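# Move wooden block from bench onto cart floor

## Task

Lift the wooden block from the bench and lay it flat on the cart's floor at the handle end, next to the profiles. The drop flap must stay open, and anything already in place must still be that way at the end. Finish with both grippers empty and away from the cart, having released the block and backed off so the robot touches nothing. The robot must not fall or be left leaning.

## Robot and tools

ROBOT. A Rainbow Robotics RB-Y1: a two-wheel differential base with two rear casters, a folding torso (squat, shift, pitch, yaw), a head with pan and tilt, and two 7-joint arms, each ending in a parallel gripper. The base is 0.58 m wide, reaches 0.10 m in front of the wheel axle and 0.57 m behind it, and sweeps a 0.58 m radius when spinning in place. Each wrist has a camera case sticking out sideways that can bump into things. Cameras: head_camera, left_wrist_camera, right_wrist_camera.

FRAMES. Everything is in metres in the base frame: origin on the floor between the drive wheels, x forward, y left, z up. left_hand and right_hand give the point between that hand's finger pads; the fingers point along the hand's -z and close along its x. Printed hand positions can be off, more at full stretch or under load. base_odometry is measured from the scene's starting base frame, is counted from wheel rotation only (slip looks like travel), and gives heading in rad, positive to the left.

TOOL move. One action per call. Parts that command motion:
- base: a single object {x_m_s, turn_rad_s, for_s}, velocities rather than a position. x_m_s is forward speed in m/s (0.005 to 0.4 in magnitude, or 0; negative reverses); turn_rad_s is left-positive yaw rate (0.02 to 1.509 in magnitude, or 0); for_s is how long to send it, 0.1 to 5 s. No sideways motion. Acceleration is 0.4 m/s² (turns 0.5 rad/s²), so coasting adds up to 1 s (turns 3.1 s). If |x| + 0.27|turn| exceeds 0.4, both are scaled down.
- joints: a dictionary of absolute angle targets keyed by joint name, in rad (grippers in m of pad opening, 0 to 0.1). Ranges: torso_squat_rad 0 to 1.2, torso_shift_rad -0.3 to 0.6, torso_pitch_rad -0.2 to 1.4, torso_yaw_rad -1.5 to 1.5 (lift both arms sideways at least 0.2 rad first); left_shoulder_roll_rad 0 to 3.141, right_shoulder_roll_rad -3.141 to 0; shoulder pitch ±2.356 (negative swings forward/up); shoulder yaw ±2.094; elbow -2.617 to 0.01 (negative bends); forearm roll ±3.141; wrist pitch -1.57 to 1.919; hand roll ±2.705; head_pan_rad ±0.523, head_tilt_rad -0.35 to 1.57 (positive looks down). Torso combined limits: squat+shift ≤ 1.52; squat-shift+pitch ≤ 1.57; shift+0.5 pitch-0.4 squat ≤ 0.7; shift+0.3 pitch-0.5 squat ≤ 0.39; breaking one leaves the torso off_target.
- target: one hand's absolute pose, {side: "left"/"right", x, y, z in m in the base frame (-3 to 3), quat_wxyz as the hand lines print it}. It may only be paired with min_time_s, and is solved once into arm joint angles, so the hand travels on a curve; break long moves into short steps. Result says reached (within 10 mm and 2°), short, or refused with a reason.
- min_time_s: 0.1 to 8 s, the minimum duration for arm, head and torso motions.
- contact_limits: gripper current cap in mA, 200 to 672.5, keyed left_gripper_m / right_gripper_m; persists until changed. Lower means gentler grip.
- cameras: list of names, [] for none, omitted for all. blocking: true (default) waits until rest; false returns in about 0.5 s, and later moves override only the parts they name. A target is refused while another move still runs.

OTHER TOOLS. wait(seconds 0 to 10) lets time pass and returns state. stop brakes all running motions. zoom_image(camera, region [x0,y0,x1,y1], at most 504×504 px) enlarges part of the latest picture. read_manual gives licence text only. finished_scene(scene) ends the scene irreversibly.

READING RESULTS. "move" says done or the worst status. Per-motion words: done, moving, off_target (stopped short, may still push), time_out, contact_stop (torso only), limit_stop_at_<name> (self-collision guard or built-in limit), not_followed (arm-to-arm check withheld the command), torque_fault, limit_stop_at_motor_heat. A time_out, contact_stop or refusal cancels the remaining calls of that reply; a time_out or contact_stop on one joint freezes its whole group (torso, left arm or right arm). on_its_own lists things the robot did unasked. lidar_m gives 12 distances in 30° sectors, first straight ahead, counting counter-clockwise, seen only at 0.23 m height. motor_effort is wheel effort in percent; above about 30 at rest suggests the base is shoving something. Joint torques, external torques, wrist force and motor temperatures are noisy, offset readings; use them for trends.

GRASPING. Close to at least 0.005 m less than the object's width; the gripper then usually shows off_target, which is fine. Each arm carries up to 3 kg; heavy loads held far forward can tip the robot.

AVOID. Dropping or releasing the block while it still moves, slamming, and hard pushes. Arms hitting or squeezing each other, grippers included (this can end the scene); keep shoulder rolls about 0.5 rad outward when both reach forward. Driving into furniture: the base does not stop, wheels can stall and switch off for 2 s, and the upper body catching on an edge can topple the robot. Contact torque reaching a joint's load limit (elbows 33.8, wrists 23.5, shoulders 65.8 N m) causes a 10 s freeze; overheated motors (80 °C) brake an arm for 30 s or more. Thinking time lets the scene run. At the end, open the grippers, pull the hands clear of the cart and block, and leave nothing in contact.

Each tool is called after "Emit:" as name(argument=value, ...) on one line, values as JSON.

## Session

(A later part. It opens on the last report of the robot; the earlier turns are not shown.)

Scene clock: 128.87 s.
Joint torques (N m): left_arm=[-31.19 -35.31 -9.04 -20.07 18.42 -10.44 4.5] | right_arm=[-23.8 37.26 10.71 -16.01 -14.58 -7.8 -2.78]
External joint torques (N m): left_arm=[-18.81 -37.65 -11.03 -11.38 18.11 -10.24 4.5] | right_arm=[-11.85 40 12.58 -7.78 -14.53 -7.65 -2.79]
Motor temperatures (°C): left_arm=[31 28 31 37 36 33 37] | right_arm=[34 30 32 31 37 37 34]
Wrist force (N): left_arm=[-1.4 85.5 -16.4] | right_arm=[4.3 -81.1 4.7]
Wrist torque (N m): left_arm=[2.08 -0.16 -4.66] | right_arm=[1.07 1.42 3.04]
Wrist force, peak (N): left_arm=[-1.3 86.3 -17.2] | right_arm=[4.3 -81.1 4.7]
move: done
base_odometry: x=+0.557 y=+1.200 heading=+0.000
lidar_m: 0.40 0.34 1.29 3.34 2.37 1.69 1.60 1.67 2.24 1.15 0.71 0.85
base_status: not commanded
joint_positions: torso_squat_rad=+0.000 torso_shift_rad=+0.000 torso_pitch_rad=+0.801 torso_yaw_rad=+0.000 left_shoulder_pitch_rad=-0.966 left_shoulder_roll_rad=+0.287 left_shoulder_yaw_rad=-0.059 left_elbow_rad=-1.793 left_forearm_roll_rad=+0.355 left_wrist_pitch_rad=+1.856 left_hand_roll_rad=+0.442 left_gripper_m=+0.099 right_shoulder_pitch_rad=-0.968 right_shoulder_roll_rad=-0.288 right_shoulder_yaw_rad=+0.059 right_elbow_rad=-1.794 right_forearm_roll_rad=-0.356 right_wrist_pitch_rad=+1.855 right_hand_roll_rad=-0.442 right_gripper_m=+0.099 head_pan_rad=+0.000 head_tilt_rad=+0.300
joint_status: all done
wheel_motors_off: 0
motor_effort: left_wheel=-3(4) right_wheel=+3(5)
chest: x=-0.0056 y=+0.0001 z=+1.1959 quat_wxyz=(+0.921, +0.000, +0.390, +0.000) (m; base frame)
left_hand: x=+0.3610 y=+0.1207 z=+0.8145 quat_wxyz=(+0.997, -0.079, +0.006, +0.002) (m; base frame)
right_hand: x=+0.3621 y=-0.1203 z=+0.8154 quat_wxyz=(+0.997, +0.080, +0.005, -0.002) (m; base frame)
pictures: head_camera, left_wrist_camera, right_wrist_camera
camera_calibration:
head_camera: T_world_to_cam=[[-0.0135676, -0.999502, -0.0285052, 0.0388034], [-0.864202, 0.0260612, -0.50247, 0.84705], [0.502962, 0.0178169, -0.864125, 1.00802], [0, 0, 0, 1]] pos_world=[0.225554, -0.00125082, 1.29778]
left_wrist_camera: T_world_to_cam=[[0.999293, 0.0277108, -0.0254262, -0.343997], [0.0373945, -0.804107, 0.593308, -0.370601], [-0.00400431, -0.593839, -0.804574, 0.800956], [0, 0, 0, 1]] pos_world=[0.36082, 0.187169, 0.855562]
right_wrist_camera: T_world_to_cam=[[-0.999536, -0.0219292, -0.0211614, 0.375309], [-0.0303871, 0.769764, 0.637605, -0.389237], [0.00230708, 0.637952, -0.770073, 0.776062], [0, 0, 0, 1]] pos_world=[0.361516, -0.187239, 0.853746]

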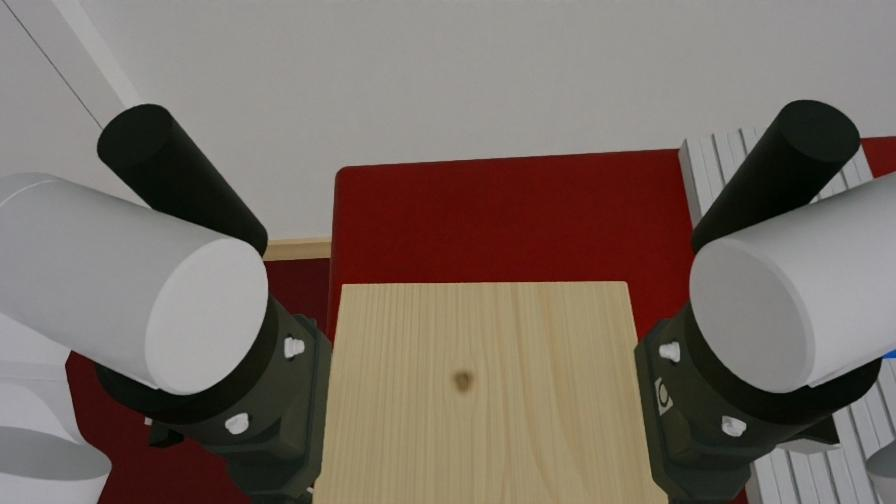

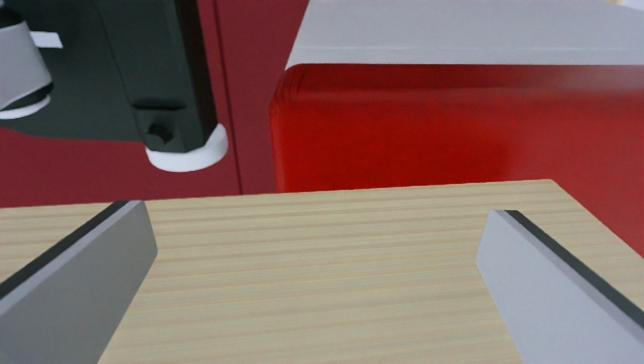

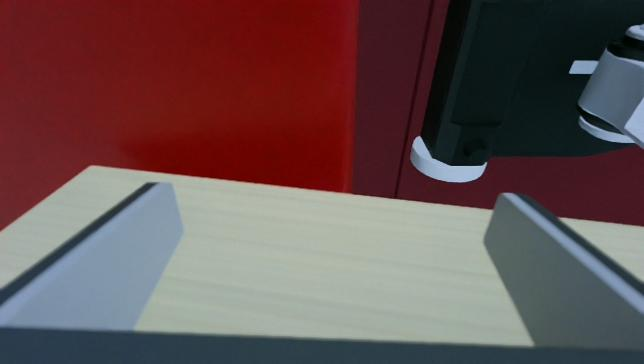

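Emit:
move(base={"x_m_s":-0.15,"for_s":3.0})

Scene clock: 134.03 s.
Joint torques (N m): left_arm=[-32.33 -34.62 -9.48 -20.71 18.48 -10.8 4.5] | right_arm=[-24.66 36.83 11.03 -16.41 -14.6 -7.73 -2.78]
External joint torques (N m): left_arm=[-19.95 -36.96 -11.47 -12.02 18.17 -10.61 4.5] | right_arm=[-12.71 39.57 12.9 -8.19 -14.55 -7.58 -2.78]
Motor temperatures (°C): left_arm=[32 29 31 37 37 34 38] | right_arm=[35 31 32 31 39 37 34]
Wrist force (N): left_arm=[-2.3 85.5 -16.6] | right_arm=[4.8 -79.4 4.2]
Wrist torque (N m): left_arm=[2.01 -0.12 -4.60] | right_arm=[0.94 1.30 2.85]
Wrist force, peak (N): left_arm=[-1.6 86.8 -16.4] | right_arm=[4.0 -80.9 4.9]
move: done
base_odometry: x=+0.107 y=+1.200 heading=-0.001
lidar_m: 0.79 1.41 1.92 4.41 1.71 1.22 1.15 1.20 1.61 4.06 1.27 1.01
base_status: done (sent for 3 of 3 s)
joint_positions: torso_squat_rad=+0.000 torso_shift_rad=+0.000 torso_pitch_rad=+0.801 torso_yaw_rad=+0.000 left_shoulder_pitch_rad=-0.966 left_shoulder_roll_rad=+0.287 left_shoulder_yaw_rad=-0.059 left_elbow_rad=-1.793 left_forearm_roll_rad=+0.355 left_wrist_pitch_rad=+1.856 left_hand_roll_rad=+0.442 left_gripper_m=+0.099 right_shoulder_pitch_rad=-0.968 right_shoulder_roll_rad=-0.288 right_shoulder_yaw_rad=+0.059 right_elbow_rad=-1.794 right_forearm_roll_rad=-0.356 right_wrist_pitch_rad=+1.855 right_hand_roll_rad=-0.442 right_gripper_m=+0.099 head_pan_rad=+0.000 head_tilt_rad=+0.300
joint_status: not commanded
wheel_motors_off: 0
motor_effort: left_wheel=-9(24) right_wheel=+12(33)
chest: x=-0.0056 y=+0.0001 z=+1.1959 quat_wxyz=(+0.921, +0.000, +0.390, +0.000) (m; base frame)
left_hand: x=+0.3609 y=+0.1207 z=+0.8145 quat_wxyz=(+0.997, -0.079, +0.006, +0.002) (m; base frame)
right_hand: x=+0.3620 y=-0.1204 z=+0.8154 quat_wxyz=(+0.997, +0.080, +0.005, -0.002) (m; base frame)
pictures: head_camera, left_wrist_camera, right_wrist_camera
camera_calibration:
head_camera: T_world_to_cam=[[-0.0135637, -0.999502, -0.0285085, 0.0388083], [-0.864133, 0.0260618, -0.502588, 0.847151], [0.50308, 0.0178182, -0.864056, 1.00804], [0, 0, 0, 1]] pos_world=[0.225454, -0.00125082, 1.29788]
left_wrist_camera: T_world_to_cam=[[0.999277, 0.0279112, -0.0258276, -0.343486], [0.037794, -0.8041, 0.593292, -0.370725], [-0.00420853, -0.593839, -0.804573, 0.801028], [0, 0, 0, 1]] pos_world=[0.36062, 0.187169, 0.855563]
right_wrist_camera: T_world_to_cam=[[-0.999545, -0.0217003, -0.0209698, 0.37509], [-0.0300882, 0.769859, 0.637504, -0.389245], [0.00230971, 0.637845, -0.770161, 0.776118], [0, 0, 0, 1]] pos_world=[0.361415, -0.187239, 0.853747]

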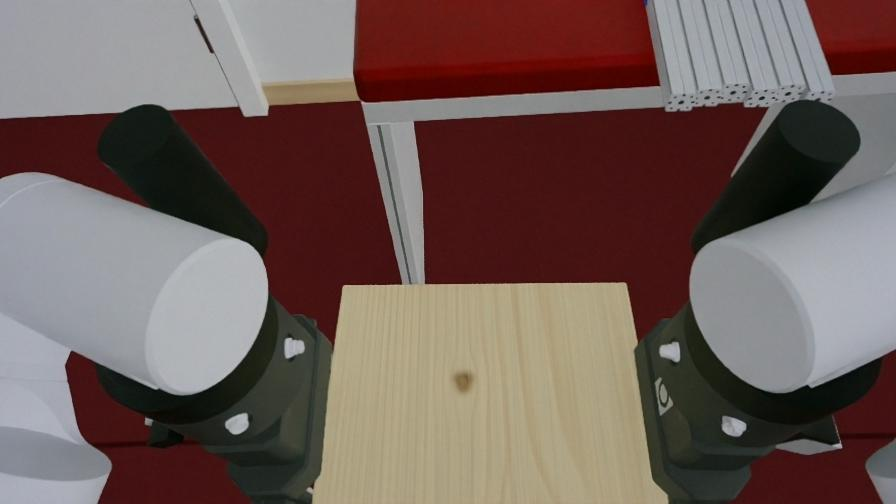

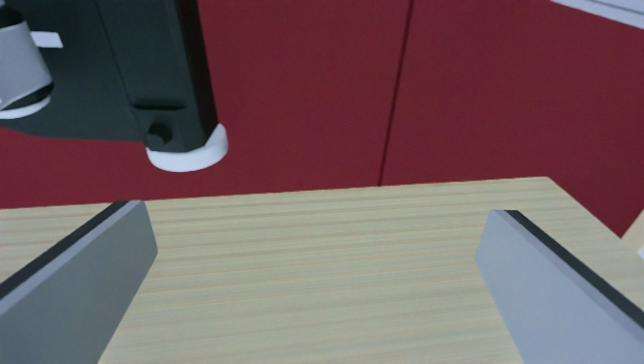

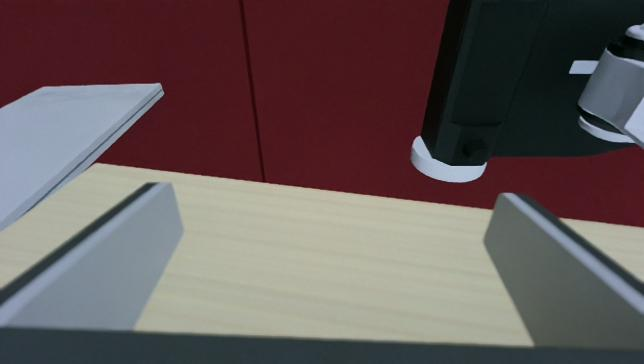

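Emit:
move(base={"turn_rad_s":-0.5,"for_s":3.133}, joints={"torso_pitch_rad":0.7,"head_tilt_rad":0.2}, min_time_s=2, cameras=["left_wrist_camera"])

Emit:
move(base={"x_m_s":0.3,"for_s":4.83}, cameras=["left_wrist_camera"])

Emit:
move(base={"turn_rad_s":0.5,"for_s":3.18})

Scene clock: 142.60 s.
Joint torques (N m): left_arm=[-34.11 -34.26 -8.85 -20.55 18.49 -11.04 4.53] | right_arm=[-26.54 36.71 10.95 -16.65 -14.62 -7.85 -2.79]
External joint torques (N m): left_arm=[-20.16 -37.1 -11.2 -11.94 18.27 -10.67 4.54] | right_arm=[-12.99 39.95 13.14 -8.49 -14.64 -7.53 -2.79]
Motor temperatures (°C): left_arm=[32 29 32 38 40 35 38] | right_arm=[35 32 32 32 41 38 34]
Wrist force (N): left_arm=[-4.5 84.9 -16.4] | right_arm=[3.1 -80.2 4.6]
Wrist torque (N m): left_arm=[2.11 -0.10 -4.64] | right_arm=[0.98 1.35 2.87]
Wrist force, peak (N): left_arm=[-2.5 86.1 -16.8] | right_arm=[3.1 -80.9 4.1]
move: done
base_odometry: x=+0.107 y=+1.200 heading=-1.567
lidar_m: 3.98 1.27 1.03 0.80 1.43 1.91 4.40 1.75 1.24 1.17 1.19 1.58
base_status: done (sent for 3.13 of 3.13 s)
joint_positions: torso_squat_rad=+0.000 torso_shift_rad=+0.000 torso_pitch_rad=+0.701 torso_yaw_rad=+0.000 left_shoulder_pitch_rad=-0.966 left_shoulder_roll_rad=+0.287 left_shoulder_yaw_rad=-0.059 left_elbow_rad=-1.793 left_forearm_roll_rad=+0.355 left_wrist_pitch_rad=+1.856 left_hand_roll_rad=+0.442 left_gripper_m=+0.099 right_shoulder_pitch_rad=-0.968 right_shoulder_roll_rad=-0.288 right_shoulder_yaw_rad=+0.059 right_elbow_rad=-1.794 right_forearm_roll_rad=-0.356 right_wrist_pitch_rad=+1.855 right_hand_roll_rad=-0.442 right_gripper_m=+0.099 head_pan_rad=+0.000 head_tilt_rad=+0.200
joint_status: all done
wheel_motors_off: 0
motor_effort: left_wheel=+16(45) right_wheel=-1(44)
chest: x=-0.0282 y=+0.0001 z=+1.2170 quat_wxyz=(+0.939, +0.000, +0.343, +0.000) (m; base frame)
left_hand: x=+0.3745 y=+0.1208 z=+0.8740 quat_wxyz=(+0.996, -0.079, -0.043, -0.002) (m; base frame)
right_hand: x=+0.3755 y=-0.1203 z=+0.8751 quat_wxyz=(+0.996, +0.080, -0.045, +0.002) (m; base frame)
pictures: left_wrist_camera
camera_calibration:
left_wrist_camera: T_world_to_cam=[[0.996872, 0.0278936, 0.0739446, -0.441881], [-0.0215713, -0.804082, 0.594127, -0.385069], [0.0760299, -0.593864, -0.800965, 0.815793], [0, 0, 0, 1]] pos_world=[0.370168, 0.187169, 0.914877]

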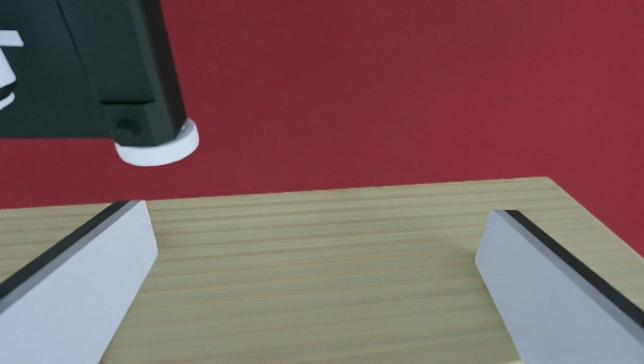

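Scene clock: 148.53 s.
Joint torques (N m): left_arm=[-34.42 -34.15 -8.98 -20.86 18.36 -11.4 4.53] | right_arm=[-26.9 35.97 11.14 -16.61 -14.6 -7.94 -2.79]
External joint torques (N m): left_arm=[-20.47 -36.99 -11.33 -12.25 18.14 -11.03 4.54] | right_arm=[-13.35 39.21 13.32 -8.45 -14.62 -7.62 -2.79]
Motor temperatures (°C): left_arm=[32 29 32 38 41 35 38] | right_arm=[35 32 32 32 42 38 34]
Wrist force (N): left_arm=[-4.2 85.3 -16.8] | right_arm=[3.0 -79.6 4.4]
Wrist torque (N m): left_arm=[2.02 -0.10 -4.65] | right_arm=[0.89 1.29 2.84]
Wrist force, peak (N): left_arm=[-2.7 86.5 -16.3] | right_arm=[3.1 -80.7 4.8]
move: done
base_odometry: x=+0.111 y=-0.250 heading=-1.567
lidar_m: 3.74 0.99 0.70 0.67 0.69 1.17 5.01 1.65 1.18 1.11 1.13 1.51
base_status: done (sent for 4.83 of 4.83 s)
joint_positions: torso_squat_rad=+0.000 torso_shift_rad=+0.000 torso_pitch_rad=+0.701 torso_yaw_rad=+0.000 left_shoulder_pitch_rad=-0.966 left_shoulder_roll_rad=+0.287 left_shoulder_yaw_rad=-0.059 left_elbow_rad=-1.793 left_forearm_roll_rad=+0.355 left_wrist_pitch_rad=+1.856 left_hand_roll_rad=+0.442 left_gripper_m=+0.099 right_shoulder_pitch_rad=-0.968 right_shoulder_roll_rad=-0.288 right_shoulder_yaw_rad=+0.059 right_elbow_rad=-1.794 right_forearm_roll_rad=-0.356 right_wrist_pitch_rad=+1.855 right_hand_roll_rad=-0.442 right_gripper_m=+0.099 head_pan_rad=+0.000 head_tilt_rad=+0.200
joint_status: not commanded
wheel_motors_off: 0
motor_effort: left_wheel=+0(46) right_wheel=+0(34)
chest: x=-0.0282 y=+0.0001 z=+1.2170 quat_wxyz=(+0.939, +0.000, +0.343, +0.000) (m; base frame)
left_hand: x=+0.3745 y=+0.1207 z=+0.8740 quat_wxyz=(+0.996, -0.079, -0.043, -0.002) (m; base frame)
right_hand: x=+0.3755 y=-0.1203 z=+0.8750 quat_wxyz=(+0.996, +0.080, -0.045, +0.002) (m; base frame)
pictures: left_wrist_camera
camera_calibration:
left_wrist_camera: T_world_to_cam=[[0.996883, 0.0279086, 0.0737994, -0.441755], [-0.0214686, -0.804113, 0.594088, -0.385066], [0.0759232, -0.59382, -0.801008, 0.815864], [0, 0, 0, 1]] pos_world=[0.370168, 0.187169, 0.914877]

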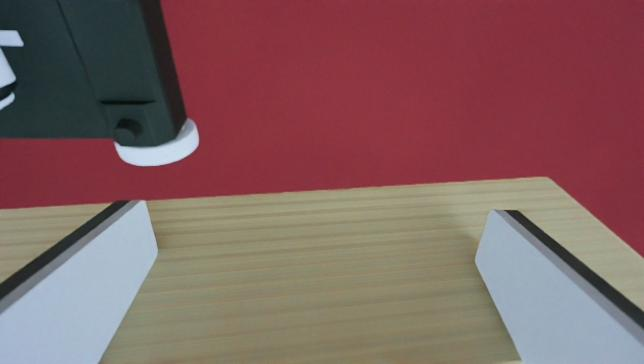

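Scene clock: 153.03 s.
Joint torques (N m): left_arm=[-34.1 -34.12 -9.03 -20.74 18.47 -11.34 4.42] | right_arm=[-27.29 36.16 10.69 -16.69 -14.79 -7.98 -2.77]
External joint torques (N m): left_arm=[-20.15 -36.96 -11.38 -12.13 18.24 -10.96 4.43] | right_arm=[-13.74 39.39 12.87 -8.53 -14.82 -7.66 -2.78]
Motor temperatures (°C): left_arm=[33 30 32 38 42 36 38] | right_arm=[35 33 32 32 43 38 34]
Wrist force (N): left_arm=[-4.0 84.7 -16.8] | right_arm=[3.2 -80.3 4.6]
Wrist torque (N m): left_arm=[2.12 -0.07 -4.59] | right_arm=[0.99 1.30 2.82]
Wrist force, peak (N): left_arm=[-4.0 86.5 -16.0] | right_arm=[3.4 -81.2 4.0]
move: done
base_odometry: x=+0.111 y=-0.250 heading=+0.015
lidar_m: 0.67 0.70 1.75 4.59 1.60 1.13 1.10 1.15 1.55 4.07 0.98 0.71
base_status: done (sent for 3.17 of 3.17 s)
joint_positions: torso_squat_rad=+0.000 torso_shift_rad=+0.000 torso_pitch_rad=+0.701 torso_yaw_rad=+0.000 left_shoulder_pitch_rad=-0.966 left_shoulder_roll_rad=+0.287 left_shoulder_yaw_rad=-0.059 left_elbow_rad=-1.793 left_forearm_roll_rad=+0.355 left_wrist_pitch_rad=+1.856 left_hand_roll_rad=+0.442 left_gripper_m=+0.099 right_shoulder_pitch_rad=-0.968 right_shoulder_roll_rad=-0.288 right_shoulder_yaw_rad=+0.059 right_elbow_rad=-1.794 right_forearm_roll_rad=-0.356 right_wrist_pitch_rad=+1.855 right_hand_roll_rad=-0.442 right_gripper_m=+0.099 head_pan_rad=+0.000 head_tilt_rad=+0.200
joint_status: not commanded
wheel_motors_off: 0
motor_effort: left_wheel=-2(39) right_wheel=+17(33)
chest: x=-0.0282 y=+0.0001 z=+1.2170 quat_wxyz=(+0.939, +0.000, +0.343, +0.000) (m; base frame)
left_hand: x=+0.3745 y=+0.1207 z=+0.8740 quat_wxyz=(+0.996, -0.079, -0.043, -0.002) (m; base frame)
right_hand: x=+0.3755 y=-0.1203 z=+0.8750 quat_wxyz=(+0.996, +0.080, -0.045, +0.002) (m; base frame)
pictures: head_camera, left_wrist_camera, right_wrist_camera
camera_calibration:
head_camera: T_world_to_cam=[[-0.00763279, -0.999502, -0.0306348, 0.0415468], [-0.747093, 0.0260633, -0.664209, 1.04001], [0.664676, 0.0178172, -0.746919, 0.879534], [0, 0, 0, 1]] pos_world=[0.192696, -0.00125081, 1.349]
left_wrist_camera: T_world_to_cam=[[0.996883, 0.0279086, 0.0737994, -0.441755], [-0.0214686, -0.804113, 0.594088, -0.385066], [0.0759232, -0.59382, -0.801008, 0.815864], [0, 0, 0, 1]] pos_world=[0.370168, 0.187169, 0.914877]
right_wrist_camera: T_world_to_cam=[[-0.992497, -0.0216559, -0.120337, 0.474098], [-0.0933557, 0.769791, 0.631433, -0.397749], [0.07896, 0.637929, -0.766036, 0.789569], [0, 0, 0, 1]] pos_world=[0.371065, -0.187238, 0.913042]

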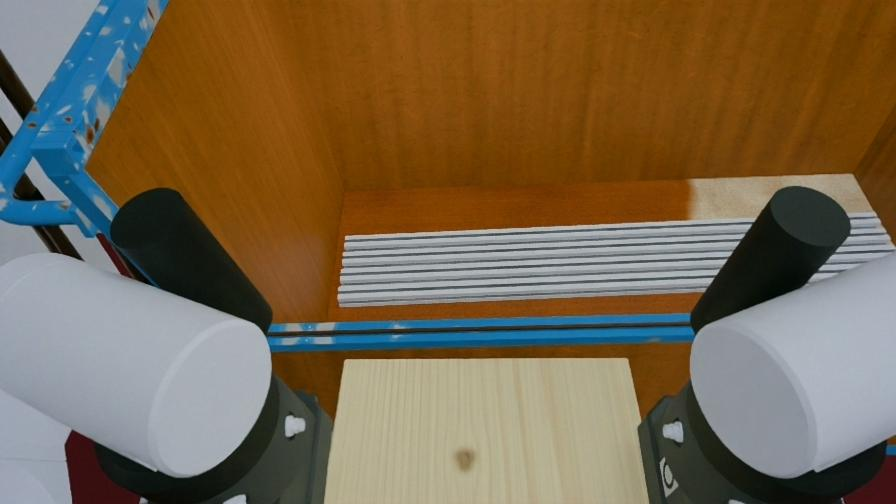

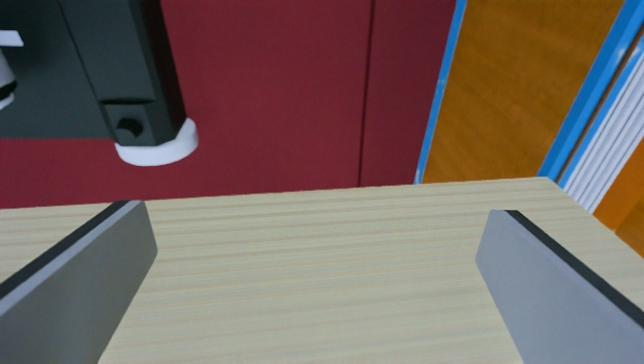

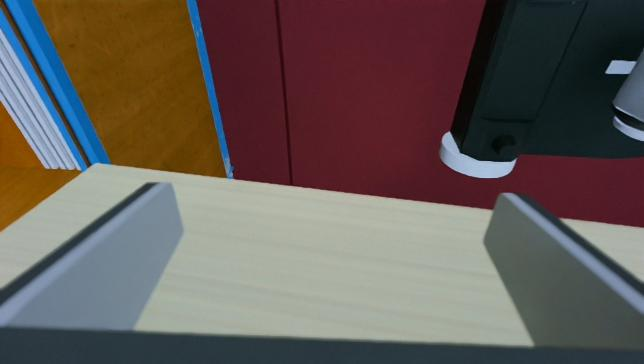

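Emit:
move(joints={"torso_squat_rad":0.13,"torso_shift_rad":0.17,"torso_pitch_rad":0.93,"head_tilt_rad":0.0}, min_time_s=2, cameras=["head_camera"])

Emit:
move(base={"x_m_s":0.15,"for_s":3.0})

Scene clock: 171.20 s.
Joint torques (N m): left_arm=[-30.43 -35.24 -10.08 -20.78 18.64 -10.63 4.59] | right_arm=[-22.98 36.98 11.78 -16.64 -14.86 -7.14 -2.69]
External joint torques (N m): left_arm=[-20.3 -36.89 -11.57 -12.11 18.23 -10.67 4.58] | right_arm=[-13.31 39.02 13.2 -8.45 -14.71 -7.22 -2.69]
Motor temperatures (°C): left_arm=[33 30 32 39 45 37 38] | right_arm=[35 34 32 33 45 39 34]
Wrist force (N): left_arm=[0.1 85.7 -15.8] | right_arm=[7.4 -80.1 5.2]
Wrist torque (N m): left_arm=[2.07 -0.04 -4.58] | right_arm=[0.93 1.36 2.86]
Wrist force, peak (N): left_arm=[-0.6 86.5 -16.7] | right_arm=[7.3 -80.6 5.0]
move: done
base_odometry: x=+0.111 y=-0.250 heading=+0.015
lidar_m: 0.66 0.70 1.74 4.59 1.59 1.14 1.08 1.15 1.55 4.08 0.97 0.70
base_status: not commanded
joint_positions: torso_squat_rad=+0.130 torso_shift_rad=+0.170 torso_pitch_rad=+0.931 torso_yaw_rad=+0.000 left_shoulder_pitch_rad=-0.966 left_shoulder_roll_rad=+0.287 left_shoulder_yaw_rad=-0.059 left_elbow_rad=-1.793 left_forearm_roll_rad=+0.355 left_wrist_pitch_rad=+1.856 left_hand_roll_rad=+0.442 left_gripper_m=+0.099 right_shoulder_pitch_rad=-0.968 right_shoulder_roll_rad=-0.288 right_shoulder_yaw_rad=+0.059 right_elbow_rad=-1.794 right_forearm_roll_rad=-0.356 right_wrist_pitch_rad=+1.855 right_hand_roll_rad=-0.442 right_gripper_m=+0.099 head_pan_rad=+0.000 head_tilt_rad=+0.000
joint_status: all done
wheel_motors_off: 0
motor_effort: left_wheel=-6(7) right_wheel=+17(20)
chest: x=+0.1379 y=+0.0001 z=+1.1493 quat_wxyz=(+0.894, +0.000, +0.449, +0.000) (m; base frame)
left_hand: x=+0.4518 y=+0.1207 z=+0.7236 quat_wxyz=(+0.994, -0.079, +0.071, +0.007) (m; base frame)
right_hand: x=+0.4530 y=-0.1203 z=+0.7243 quat_wxyz=(+0.994, +0.080, +0.069, -0.007) (m; base frame)
pictures: head_camera
camera_calibration:
head_camera: T_world_to_cam=[[-0.00854673, -0.999501, -0.0303934, 0.0398035], [-0.766667, 0.0260633, -0.641516, 1.09303], [0.641988, 0.0178187, -0.766507, 0.704116], [0, 0, 0, 1]] pos_world=[0.386295, -0.00125082, 1.24211]

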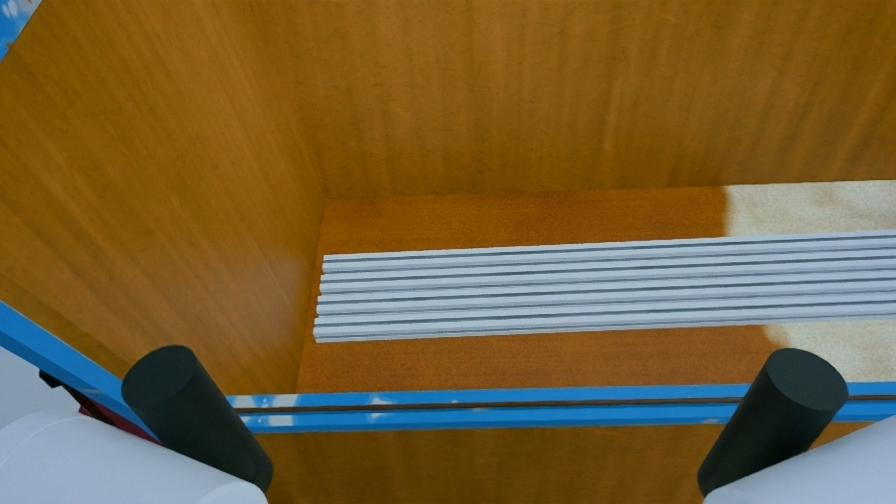

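Scene clock: 175.00 s.
Joint torques (N m): left_arm=[-29.74 -35.39 -9.78 -20.78 18.94 -10.38 4.5] | right_arm=[-22.34 37.12 11.93 -16.41 -15.13 -6.97 -2.83]
External joint torques (N m): left_arm=[-19.61 -37.04 -11.26 -12.11 18.53 -10.42 4.5] | right_arm=[-12.66 39.17 13.35 -8.22 -14.98 -7.05 -2.83]
Motor temperatures (°C): left_arm=[33 30 32 39 45 37 38] | right_arm=[35 34 32 33 45 39 34]
Wrist force (N): left_arm=[0.0 85.6 -16.2] | right_arm=[7.5 -80.1 4.6]
Wrist torque (N m): left_arm=[2.06 -0.09 -4.63] | right_arm=[0.99 1.37 2.85]
Wrist force, peak (N): left_arm=[1.3 86.9 -16.6] | right_arm=[7.9 -80.8 5.1]
move: done
base_odometry: x=+0.561 y=-0.243 heading=+0.015
lidar_m: 0.21 0.23 0.31 1.56 2.24 1.61 1.54 1.62 2.18 0.96 0.34 0.23
base_status: done (sent for 3 of 3 s)
joint_positions: torso_squat_rad=+0.130 torso_shift_rad=+0.170 torso_pitch_rad=+0.931 torso_yaw_rad=+0.000 left_shoulder_pitch_rad=-0.966 left_shoulder_roll_rad=+0.287 left_shoulder_yaw_rad=-0.059 left_elbow_rad=-1.793 left_forearm_roll_rad=+0.355 left_wrist_pitch_rad=+1.856 left_hand_roll_rad=+0.442 left_gripper_m=+0.099 right_shoulder_pitch_rad=-0.968 right_shoulder_roll_rad=-0.288 right_shoulder_yaw_rad=+0.059 right_elbow_rad=-1.794 right_forearm_roll_rad=-0.356 right_wrist_pitch_rad=+1.855 right_hand_roll_rad=-0.442 right_gripper_m=+0.099 head_pan_rad=+0.000 head_tilt_rad=+0.000
joint_status: not commanded
wheel_motors_off: 0
motor_effort: left_wheel=-2(24) right_wheel=+2(41)
chest: x=+0.1379 y=+0.0001 z=+1.1493 quat_wxyz=(+0.894, +0.000, +0.449, +0.000) (m; base frame)
left_hand: x=+0.4519 y=+0.1207 z=+0.7236 quat_wxyz=(+0.994, -0.079, +0.071, +0.007) (m; base frame)
right_hand: x=+0.4531 y=-0.1203 z=+0.7244 quat_wxyz=(+0.994, +0.080, +0.069, -0.007) (m; base frame)
pictures: head_camera, left_wrist_camera, right_wrist_camera
camera_calibration:
head_camera: T_world_to_cam=[[-0.00854673, -0.999501, -0.0303934, 0.0398065], [-0.766667, 0.0260633, -0.641516, 1.09309], [0.641988, 0.0178187, -0.766507, 0.704192], [0, 0, 0, 1]] pos_world=[0.386295, -0.00125082, 1.24221]
left_wrist_camera: T_world_to_cam=[[0.987507, 0.027913, -0.155081, -0.337945], [0.114352, -0.804073, 0.58343, -0.34772], [-0.108412, -0.593875, -0.79722, 0.770075], [0, 0, 0, 1]] pos_world=[0.45697, 0.187169, 0.76438]
right_wrist_camera: T_world_to_cam=[[-0.993831, -0.0216099, 0.108777, 0.367677], [0.0528892, 0.769761, 0.636138, -0.365065], [-0.0974794, 0.637967, -0.763869, 0.746427], [0, 0, 0, 1]] pos_world=[0.457479, -0.187238, 0.762409]

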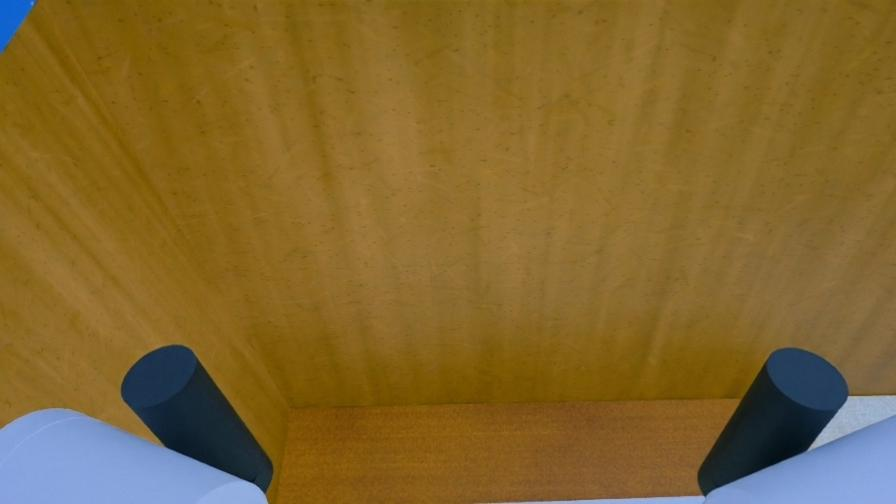

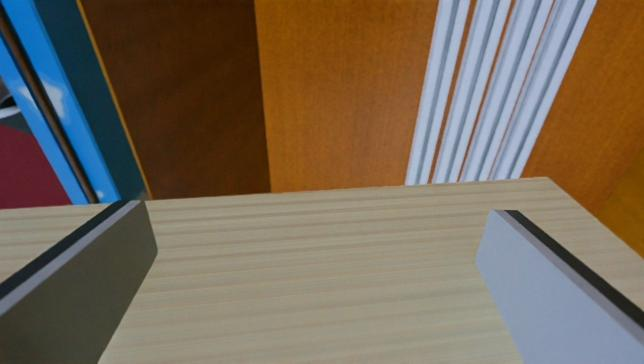

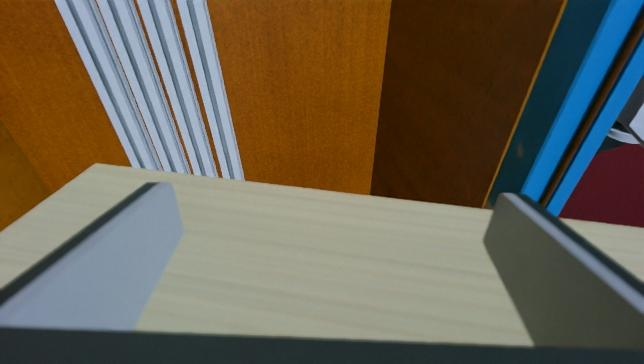

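Emit:
move(base={"x_m_s":0.05,"for_s":0.8}, joints={"left_shoulder_pitch_rad":-0.945,"left_shoulder_roll_rad":0.267,"left_shoulder_yaw_rad":-0.079,"left_elbow_rad":-1.656,"left_forearm_roll_rad":0.332,"left_wrist_pitch_rad":1.693,"left_hand_roll_rad":0.398,"right_shoulder_pitch_rad":-0.945,"right_shoulder_roll_rad":-0.267,"right_shoulder_yaw_rad":0.079,"right_elbow_rad":-1.656,"right_forearm_roll_rad":-0.332,"right_wrist_pitch_rad":1.693,"right_hand_roll_rad":-0.398}, min_time_s=1.2)

Scene clock: 181.67 s.
Joint torques (N m): left_arm=[-28.37 -31.37 -9.21 -20.5 16.44 -8.91 3.73] | right_arm=[-17.87 35.3 13.78 -15.18 -14.02 -4.01 -1]
External joint torques (N m): left_arm=[-18.7 -32.8 -10.54 -11.82 16.03 -8.97 3.72] | right_arm=[-8.65 37.14 15.07 -7 -13.88 -4.1 -0.99]
Motor temperatures (°C): left_arm=[33 30 32 39 46 36 38] | right_arm=[35 34 32 33 45 39 34]
Wrist force (N): left_arm=[-3.8 69.7 -16.5] | right_arm=[11.9 -65.1 1.7]
Wrist torque (N m): left_arm=[1.65 0.06 -3.83] | right_arm=[0.68 0.98 1.01]
Wrist force, peak (N): left_arm=[-2.8 88.5 -15.2] | right_arm=[9.4 -83.0 5.5]
move: done
base_odometry: x=+0.601 y=-0.242 heading=+0.015
lidar_m: 0.17 0.19 0.26 1.55 2.29 1.65 1.59 1.66 2.24 0.78 0.27 0.20
base_status: done (sent for 0.8 of 0.8 s)
joint_positions: torso_squat_rad=+0.130 torso_shift_rad=+0.170 torso_pitch_rad=+0.931 torso_yaw_rad=+0.000 left_shoulder_pitch_rad=-0.940 left_shoulder_roll_rad=+0.275 left_shoulder_yaw_rad=-0.076 left_elbow_rad=-1.653 left_forearm_roll_rad=+0.328 left_wrist_pitch_rad=+1.695 left_hand_roll_rad=+0.397 left_gripper_m=+0.099 right_shoulder_pitch_rad=-0.943 right_shoulder_roll_rad=-0.276 right_shoulder_yaw_rad=+0.075 right_elbow_rad=-1.654 right_forearm_roll_rad=-0.329 right_wrist_pitch_rad=+1.694 right_hand_roll_rad=-0.398 right_gripper_m=+0.099 head_pan_rad=+0.000 head_tilt_rad=+0.000
joint_status: all done
wheel_motors_off: 0
motor_effort: left_wheel=-1(23) right_wheel=+2(22)
chest: x=+0.1379 y=+0.0001 z=+1.1493 quat_wxyz=(+0.894, +0.000, +0.449, +0.000) (m; base frame)
left_hand: x=+0.4457 y=+0.1212 z=+0.6797 quat_wxyz=(+0.994, -0.078, +0.070, +0.007) (m; base frame)
right_hand: x=+0.4477 y=-0.1211 z=+0.6808 quat_wxyz=(+0.995, +0.078, +0.068, -0.007) (m; base frame)
pictures: head_camera, left_wrist_camera, right_wrist_camera
camera_calibration:
head_camera: T_world_to_cam=[[-0.00854357, -0.999502, -0.0303908, 0.0398021], [-0.766667, 0.0260593, -0.641516, 1.09309], [0.641988, 0.0178188, -0.766507, 0.704192], [0, 0, 0, 1]] pos_world=[0.386295, -0.00125083, 1.24221]
left_wrist_camera: T_world_to_cam=[[0.987791, 0.0274862, -0.153344, -0.339926], [0.112764, -0.8053, 0.582045, -0.319188], [-0.10749, -0.59223, -0.798567, 0.734966], [0, 0, 0, 1]] pos_world=[0.45077, 0.18757, 0.720576]
right_wrist_camera: T_world_to_cam=[[-0.994215, -0.021098, 0.105314, 0.369692], [0.0508579, 0.771156, 0.634611, -0.334335], [-0.0946027, 0.636296, -0.765622, 0.712829], [0, 0, 0, 1]] pos_world=[0.451992, -0.187946, 0.718997]

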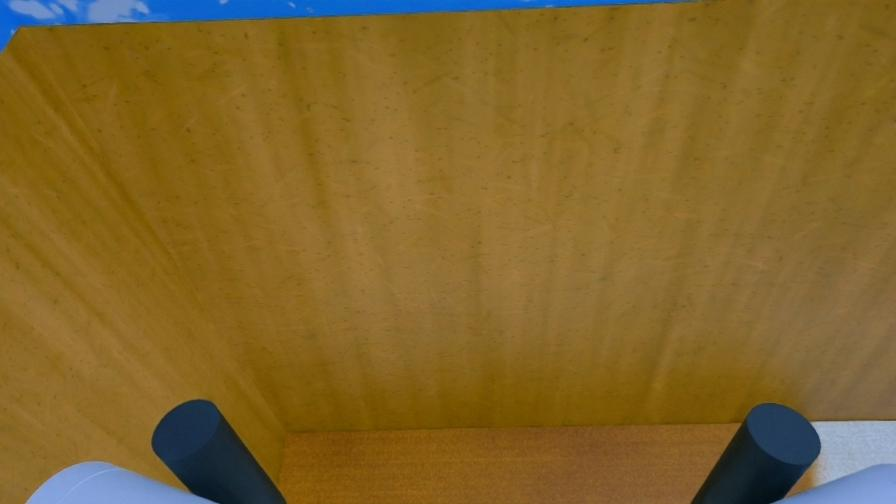

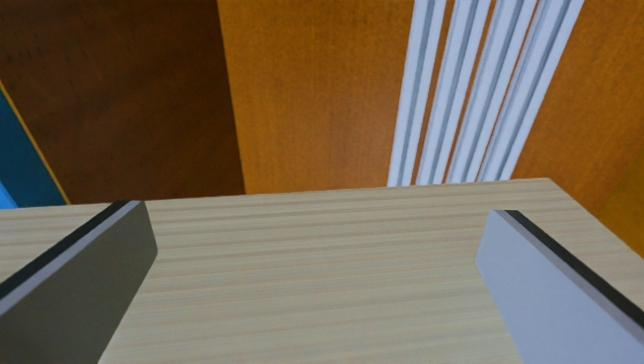

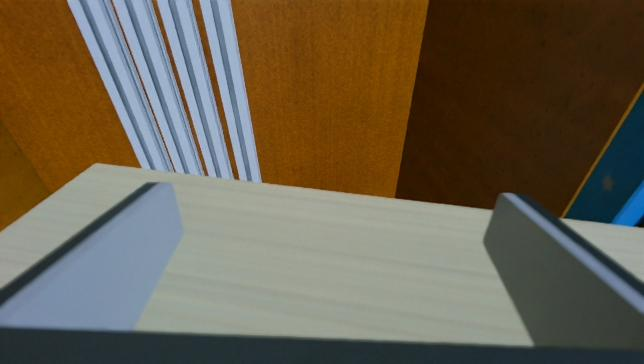

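Emit:
move(joints={"left_shoulder_pitch_rad":-0.95,"left_shoulder_roll_rad":0.249,"left_shoulder_yaw_rad":-0.087,"left_elbow_rad":-1.474,"left_forearm_roll_rad":0.312,"left_wrist_pitch_rad":1.525,"left_hand_roll_rad":0.351,"right_shoulder_pitch_rad":-0.95,"right_shoulder_roll_rad":-0.249,"right_shoulder_yaw_rad":0.087,"right_elbow_rad":-1.474,"right_forearm_roll_rad":-0.312,"right_wrist_pitch_rad":1.525,"right_hand_roll_rad":-0.351}, min_time_s=1.2, cameras=[])

Emit:
move(joints={"left_shoulder_pitch_rad":-0.979,"left_shoulder_roll_rad":0.231,"left_shoulder_yaw_rad":-0.087,"left_elbow_rad":-1.280,"left_forearm_roll_rad":0.303,"left_wrist_pitch_rad":1.367,"left_hand_roll_rad":0.307,"right_shoulder_pitch_rad":-0.979,"right_shoulder_roll_rad":-0.231,"right_shoulder_yaw_rad":0.087,"right_elbow_rad":-1.280,"right_forearm_roll_rad":-0.303,"right_wrist_pitch_rad":1.367,"right_hand_roll_rad":-0.307}, min_time_s=1.2)

Scene clock: 187.57 s.
Joint torques (N m): left_arm=[-30.52 -30.58 -7.48 -21.87 16.13 -8.65 3.57] | right_arm=[-17.69 36.22 14.01 -13.93 -14.21 -1.72 0.2]
External joint torques (N m): left_arm=[-21.04 -31.78 -8.6 -13.46 15.73 -8.72 3.56] | right_arm=[-8.65 37.84 15.1 -6 -14.07 -1.83 0.21]
Motor temperatures (°C): left_arm=[33 30 32 39 46 36 38] | right_arm=[35 34 32 33 45 38 34]
Wrist force (N): left_arm=[-8.9 66.5 -16.5] | right_arm=[16.0 -61.2 -1.3]
Wrist torque (N m): left_arm=[1.57 0.10 -3.68] | right_arm=[0.49 0.72 -0.17]
Wrist force, peak (N): left_arm=[-8.0 81.6 -15.4] | right_arm=[13.8 -76.4 3.5]
move: done
base_odometry: x=+0.601 y=-0.242 heading=+0.015
lidar_m: 0.18 0.19 0.26 1.57 2.32 1.66 1.59 1.66 2.23 0.79 0.27 0.19
base_status: not commanded
joint_positions: torso_squat_rad=+0.130 torso_shift_rad=+0.170 torso_pitch_rad=+0.931 torso_yaw_rad=+0.000 left_shoulder_pitch_rad=-0.945 left_shoulder_roll_rad=+0.257 left_shoulder_yaw_rad=-0.085 left_elbow_rad=-1.471 left_forearm_roll_rad=+0.308 left_wrist_pitch_rad=+1.527 left_hand_roll_rad=+0.350 left_gripper_m=+0.099 right_shoulder_pitch_rad=-0.948 right_shoulder_roll_rad=-0.258 right_shoulder_yaw_rad=+0.083 right_elbow_rad=-1.473 right_forearm_roll_rad=-0.309 right_wrist_pitch_rad=+1.525 right_hand_roll_rad=-0.351 right_gripper_m=+0.099 head_pan_rad=+0.000 head_tilt_rad=+0.000
joint_status: all done
wheel_motors_off: 0
motor_effort: left_wheel=-1(2) right_wheel=+2(3)
chest: x=+0.1379 y=+0.0001 z=+1.1493 quat_wxyz=(+0.894, +0.000, +0.449, +0.000) (m; base frame)
left_hand: x=+0.4391 y=+0.1210 z=+0.6343 quat_wxyz=(+0.994, -0.077, +0.071, +0.006) (m; base frame)
right_hand: x=+0.4420 y=-0.1211 z=+0.6356 quat_wxyz=(+0.995, +0.078, +0.068, -0.007) (m; base frame)
pictures: none
No camera images: "cameras" was empty.

Scene clock: 189.07 s.
Joint torques (N m): left_arm=[-32.77 -31.6 -4.62 -22.78 15.92 -8.61 3.43] | right_arm=[-16.25 38.93 11.77 -13.05 -14.37 -0.23 1.16]
External joint torques (N m): left_arm=[-23.27 -32.63 -5.54 -14.85 15.54 -8.7 3.42] | right_arm=[-7.14 40.39 12.66 -5.59 -14.25 -0.35 1.17]
Motor temperatures (°C): left_arm=[33 30 32 39 46 36 38] | right_arm=[35 34 32 33 45 38 34]
Wrist force (N): left_arm=[-12.9 65.2 -14.3] | right_arm=[19.7 -60.7 -2.2]
Wrist torque (N m): left_arm=[1.43 0.23 -3.63] | right_arm=[0.05 0.51 -1.04]
Wrist force, peak (N): left_arm=[-12.1 79.1 -13.3] | right_arm=[17.9 -75.3 0.5]
move: done
base_odometry: x=+0.601 y=-0.242 heading=+0.015
lidar_m: 0.18 0.18 0.27 1.56 2.31 1.66 1.58 1.66 2.23 0.78 0.27 0.19
base_status: not commanded
joint_positions: torso_squat_rad=+0.130 torso_shift_rad=+0.170 torso_pitch_rad=+0.931 torso_yaw_rad=+0.000 left_shoulder_pitch_rad=-0.973 left_shoulder_roll_rad=+0.239 left_shoulder_yaw_rad=-0.085 left_elbow_rad=-1.276 left_forearm_roll_rad=+0.299 left_wrist_pitch_rad=+1.369 left_hand_roll_rad=+0.306 left_gripper_m=+0.099 right_shoulder_pitch_rad=-0.977 right_shoulder_roll_rad=-0.241 right_shoulder_yaw_rad=+0.084 right_elbow_rad=-1.279 right_forearm_roll_rad=-0.299 right_wrist_pitch_rad=+1.367 right_hand_roll_rad=-0.307 right_gripper_m=+0.099 head_pan_rad=+0.000 head_tilt_rad=+0.000
joint_status: all done
wheel_motors_off: 0
motor_effort: left_wheel=-1(2) right_wheel=+1(4)
chest: x=+0.1379 y=+0.0001 z=+1.1493 quat_wxyz=(+0.894, +0.000, +0.449, +0.000) (m; base frame)
left_hand: x=+0.4329 y=+0.1208 z=+0.5946 quat_wxyz=(+0.994, -0.077, +0.072, +0.006) (m; base frame)
right_hand: x=+0.4369 y=-0.1209 z=+0.5961 quat_wxyz=(+0.995, +0.078, +0.067, -0.007) (m; base frame)
pictures: head_camera, left_wrist_camera, right_wrist_camera
camera_calibration:
head_camera: T_world_to_cam=[[-0.00854357, -0.999502, -0.0303908, 0.0398021], [-0.766667, 0.0260593, -0.641516, 1.09309], [0.641988, 0.0178188, -0.766507, 0.704192], [0, 0, 0, 1]] pos_world=[0.386295, -0.00125083, 1.24221]
left_wrist_camera: T_world_to_cam=[[0.987363, 0.0258905, -0.156346, -0.338103], [0.113116, -0.8061, 0.580868, -0.267952], [-0.110992, -0.591213, -0.798842, 0.666958], [0, 0, 0, 1]] pos_world=[0.438167, 0.187072, 0.635578]
right_wrist_camera: T_world_to_cam=[[-0.994231, -0.0216296, 0.10506, 0.367841], [0.0501664, 0.771966, 0.633681, -0.279271], [-0.0948086, 0.635296, -0.766427, 0.647253], [0, 0, 0, 1]] pos_world=[0.441094, -0.187653, 0.634396]

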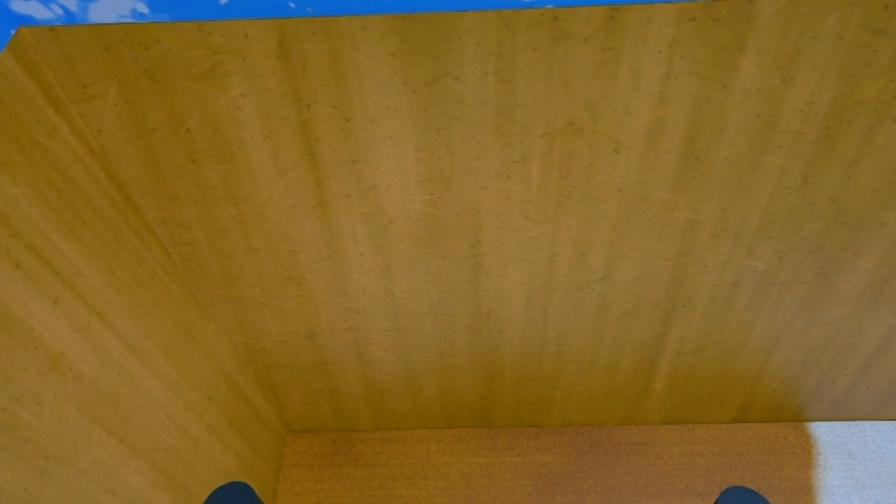

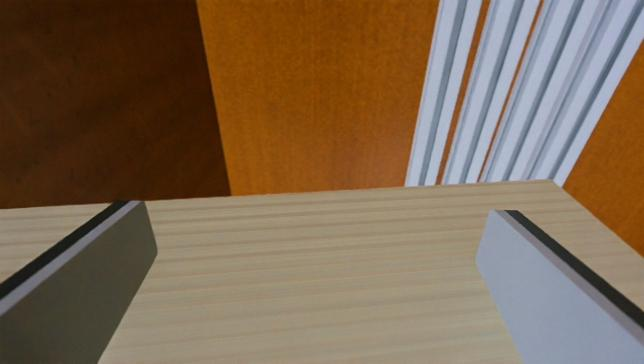

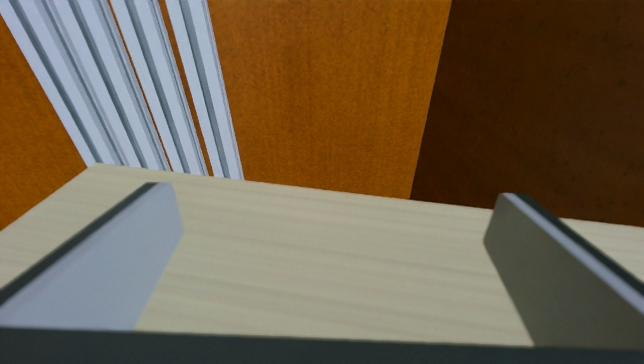

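Emit:
move(joints={"left_shoulder_pitch_rad":-1.032,"left_shoulder_roll_rad":0.214,"left_shoulder_yaw_rad":-0.08,"left_elbow_rad":-1.066,"left_forearm_roll_rad":0.302,"left_wrist_pitch_rad":1.213,"left_hand_roll_rad":0.261,"right_shoulder_pitch_rad":-1.032,"right_shoulder_roll_rad":-0.214,"right_shoulder_yaw_rad":0.08,"right_elbow_rad":-1.066,"right_forearm_roll_rad":-0.302,"right_wrist_pitch_rad":1.213,"right_hand_roll_rad":-0.261}, min_time_s=1.2, cameras=[])

Emit:
move(joints={"torso_squat_rad":0.62,"head_tilt_rad":0.6}, min_time_s=2)

Scene clock: 193.33 s.
Joint torques (N m): left_arm=[-33.65 -29.85 -1.21 -22.77 14.52 -8.7 3.27] | right_arm=[-14.63 41.2 9.73 -11.75 -13.81 1.72 2.15]
External joint torques (N m): left_arm=[-23.9 -30.79 -1.94 -15.53 14.17 -8.81 3.27] | right_arm=[-5.23 42.57 10.43 -4.95 -13.7 1.58 2.16]
Motor temperatures (°C): left_arm=[33 30 32 39 45 36 38] | right_arm=[35 34 32 33 45 38 34]
Wrist force (N): left_arm=[-16.6 59.8 -10.9] | right_arm=[22.0 -56.9 -8.0]
Wrist torque (N m): left_arm=[1.34 0.55 -3.37] | right_arm=[-1.01 0.06 -2.02]
Wrist force, peak (N): left_arm=[-15.2 76.2 -9.8] | right_arm=[21.9 -73.1 -3.6]
move: done
base_odometry: x=+0.601 y=-0.242 heading=+0.015
lidar_m: 0.18 0.19 0.26 1.57 2.29 1.65 1.58 1.66 2.24 0.79 0.27 0.19
base_status: not commanded
joint_positions: torso_squat_rad=+0.130 torso_shift_rad=+0.170 torso_pitch_rad=+0.931 torso_yaw_rad=+0.000 left_shoulder_pitch_rad=-1.026 left_shoulder_roll_rad=+0.222 left_shoulder_yaw_rad=-0.079 left_elbow_rad=-1.062 left_forearm_roll_rad=+0.298 left_wrist_pitch_rad=+1.215 left_hand_roll_rad=+0.260 left_gripper_m=+0.099 right_shoulder_pitch_rad=-1.031 right_shoulder_roll_rad=-0.225 right_shoulder_yaw_rad=+0.077 right_elbow_rad=-1.065 right_forearm_roll_rad=-0.299 right_wrist_pitch_rad=+1.213 right_hand_roll_rad=-0.262 right_gripper_m=+0.099 head_pan_rad=+0.000 head_tilt_rad=+0.000
joint_status: all done
wheel_motors_off: 0
motor_effort: left_wheel=-2(2) right_wheel=+2(3)
chest: x=+0.1379 y=+0.0001 z=+1.1493 quat_wxyz=(+0.894, +0.000, +0.449, +0.000) (m; base frame)
left_hand: x=+0.4276 y=+0.1207 z=+0.5599 quat_wxyz=(+0.994, -0.077, +0.072, +0.005) (m; base frame)
right_hand: x=+0.4326 y=-0.1213 z=+0.5615 quat_wxyz=(+0.995, +0.077, +0.067, -0.006) (m; base frame)
pictures: none
No camera images: "cameras" was empty.

Scene clock: 195.73 s.
Joint torques (N m): left_arm=[-33.74 -30.1 -1.24 -22.86 14.66 -8.74 3.27] | right_arm=[-14.92 41.1 9.72 -11.86 -13.76 1.76 2.04]
External joint torques (N m): left_arm=[-23.99 -31.03 -1.96 -15.62 14.3 -8.85 3.26] | right_arm=[-5.52 42.47 10.42 -5.05 -13.65 1.63 2.05]
Motor temperatures (°C): left_arm=[33 30 32 39 45 36 38] | right_arm=[35 34 32 33 45 38 34]
Wrist force (N): left_arm=[-16.2 59.9 -10.3] | right_arm=[22.2 -56.7 -7.2]
Wrist torque (N m): left_arm=[1.29 0.57 -3.37] | right_arm=[-1.06 0.08 -2.00]
Wrist force, peak (N): left_arm=[-16.4 60.7 -10.3] | right_arm=[22.6 -57.2 -7.1]
move: done
base_odometry: x=+0.601 y=-0.242 heading=+0.015
lidar_m: 0.18 0.19 0.27 1.56 2.29 1.67 1.59 1.66 2.23 0.78 0.28 0.19
base_status: not commanded
joint_positions: torso_squat_rad=+0.620 torso_shift_rad=+0.170 torso_pitch_rad=+0.931 torso_yaw_rad=+0.000 left_shoulder_pitch_rad=-1.026 left_shoulder_roll_rad=+0.222 left_shoulder_yaw_rad=-0.079 left_elbow_rad=-1.062 left_forearm_roll_rad=+0.298 left_wrist_pitch_rad=+1.215 left_hand_roll_rad=+0.260 left_gripper_m=+0.099 right_shoulder_pitch_rad=-1.031 right_shoulder_roll_rad=-0.225 right_shoulder_yaw_rad=+0.077 right_elbow_rad=-1.065 right_forearm_roll_rad=-0.299 right_wrist_pitch_rad=+1.213 right_hand_roll_rad=-0.262 right_gripper_m=+0.099 head_pan_rad=+0.000 head_tilt_rad=+0.600
joint_status: all done
wheel_motors_off: 0
motor_effort: left_wheel=-1(2) right_wheel=+2(4)
chest: x=+0.1168 y=+0.0001 z=+1.0268 quat_wxyz=(+0.894, +0.000, +0.449, +0.000) (m; base frame)
left_hand: x=+0.4065 y=+0.1207 z=+0.4374 quat_wxyz=(+0.994, -0.077, +0.072, +0.005) (m; base frame)
right_hand: x=+0.4115 y=-0.1213 z=+0.4390 quat_wxyz=(+0.995, +0.077, +0.067, -0.006) (m; base frame)
pictures: head_camera, left_wrist_camera, right_wrist_camera
camera_calibration:
head_camera: T_world_to_cam=[[-0.0242093, -0.999502, -0.0202635, 0.0290171], [-0.994966, 0.0260611, -0.0967617, 0.449778], [0.0972416, 0.0178189, -0.995101, 1.04], [0, 0, 0, 1]] pos_world=[0.347085, -0.00125082, 1.07902]
left_wrist_camera: T_world_to_cam=[[0.987389, 0.0235079, -0.156559, -0.336269], [0.111209, -0.806825, 0.58023, -0.172527], [-0.112676, -0.590323, -0.799264, 0.539143], [0, 0, 0, 1]] pos_world=[0.411963, 0.186974, 0.478377]
right_wrist_camera: T_world_to_cam=[[-0.994333, -0.0233252, 0.103724, 0.359539], [0.0478687, 0.772919, 0.632696, -0.176588], [-0.0949283, 0.634075, -0.767422, 0.525079], [0, 0, 0, 1]] pos_world=[0.4158, -0.188065, 0.477391]

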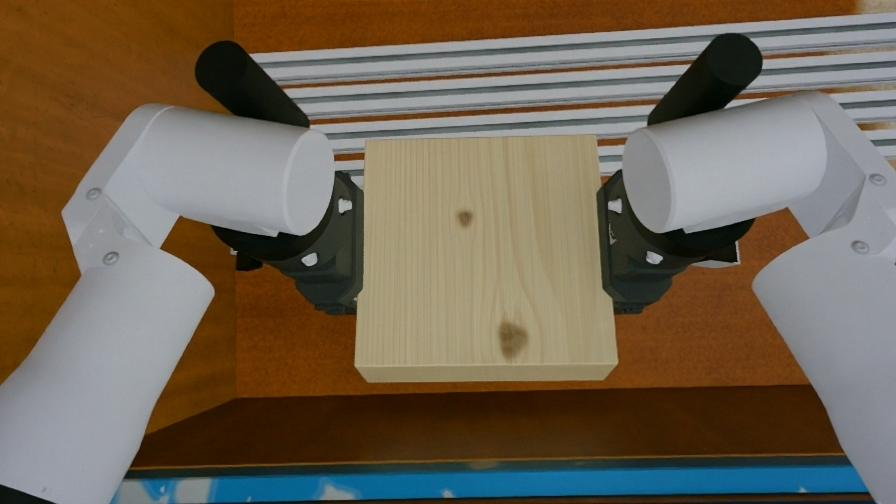

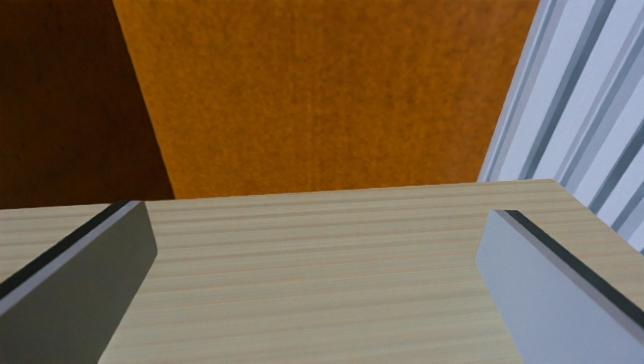

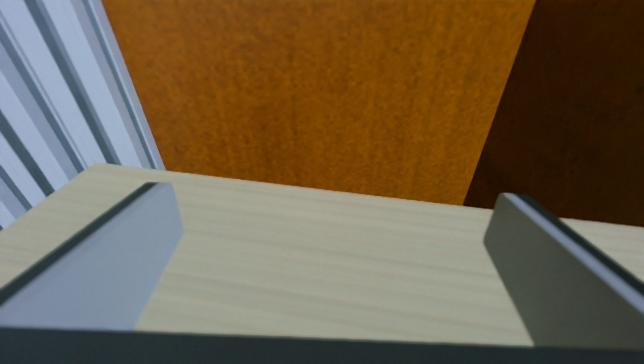

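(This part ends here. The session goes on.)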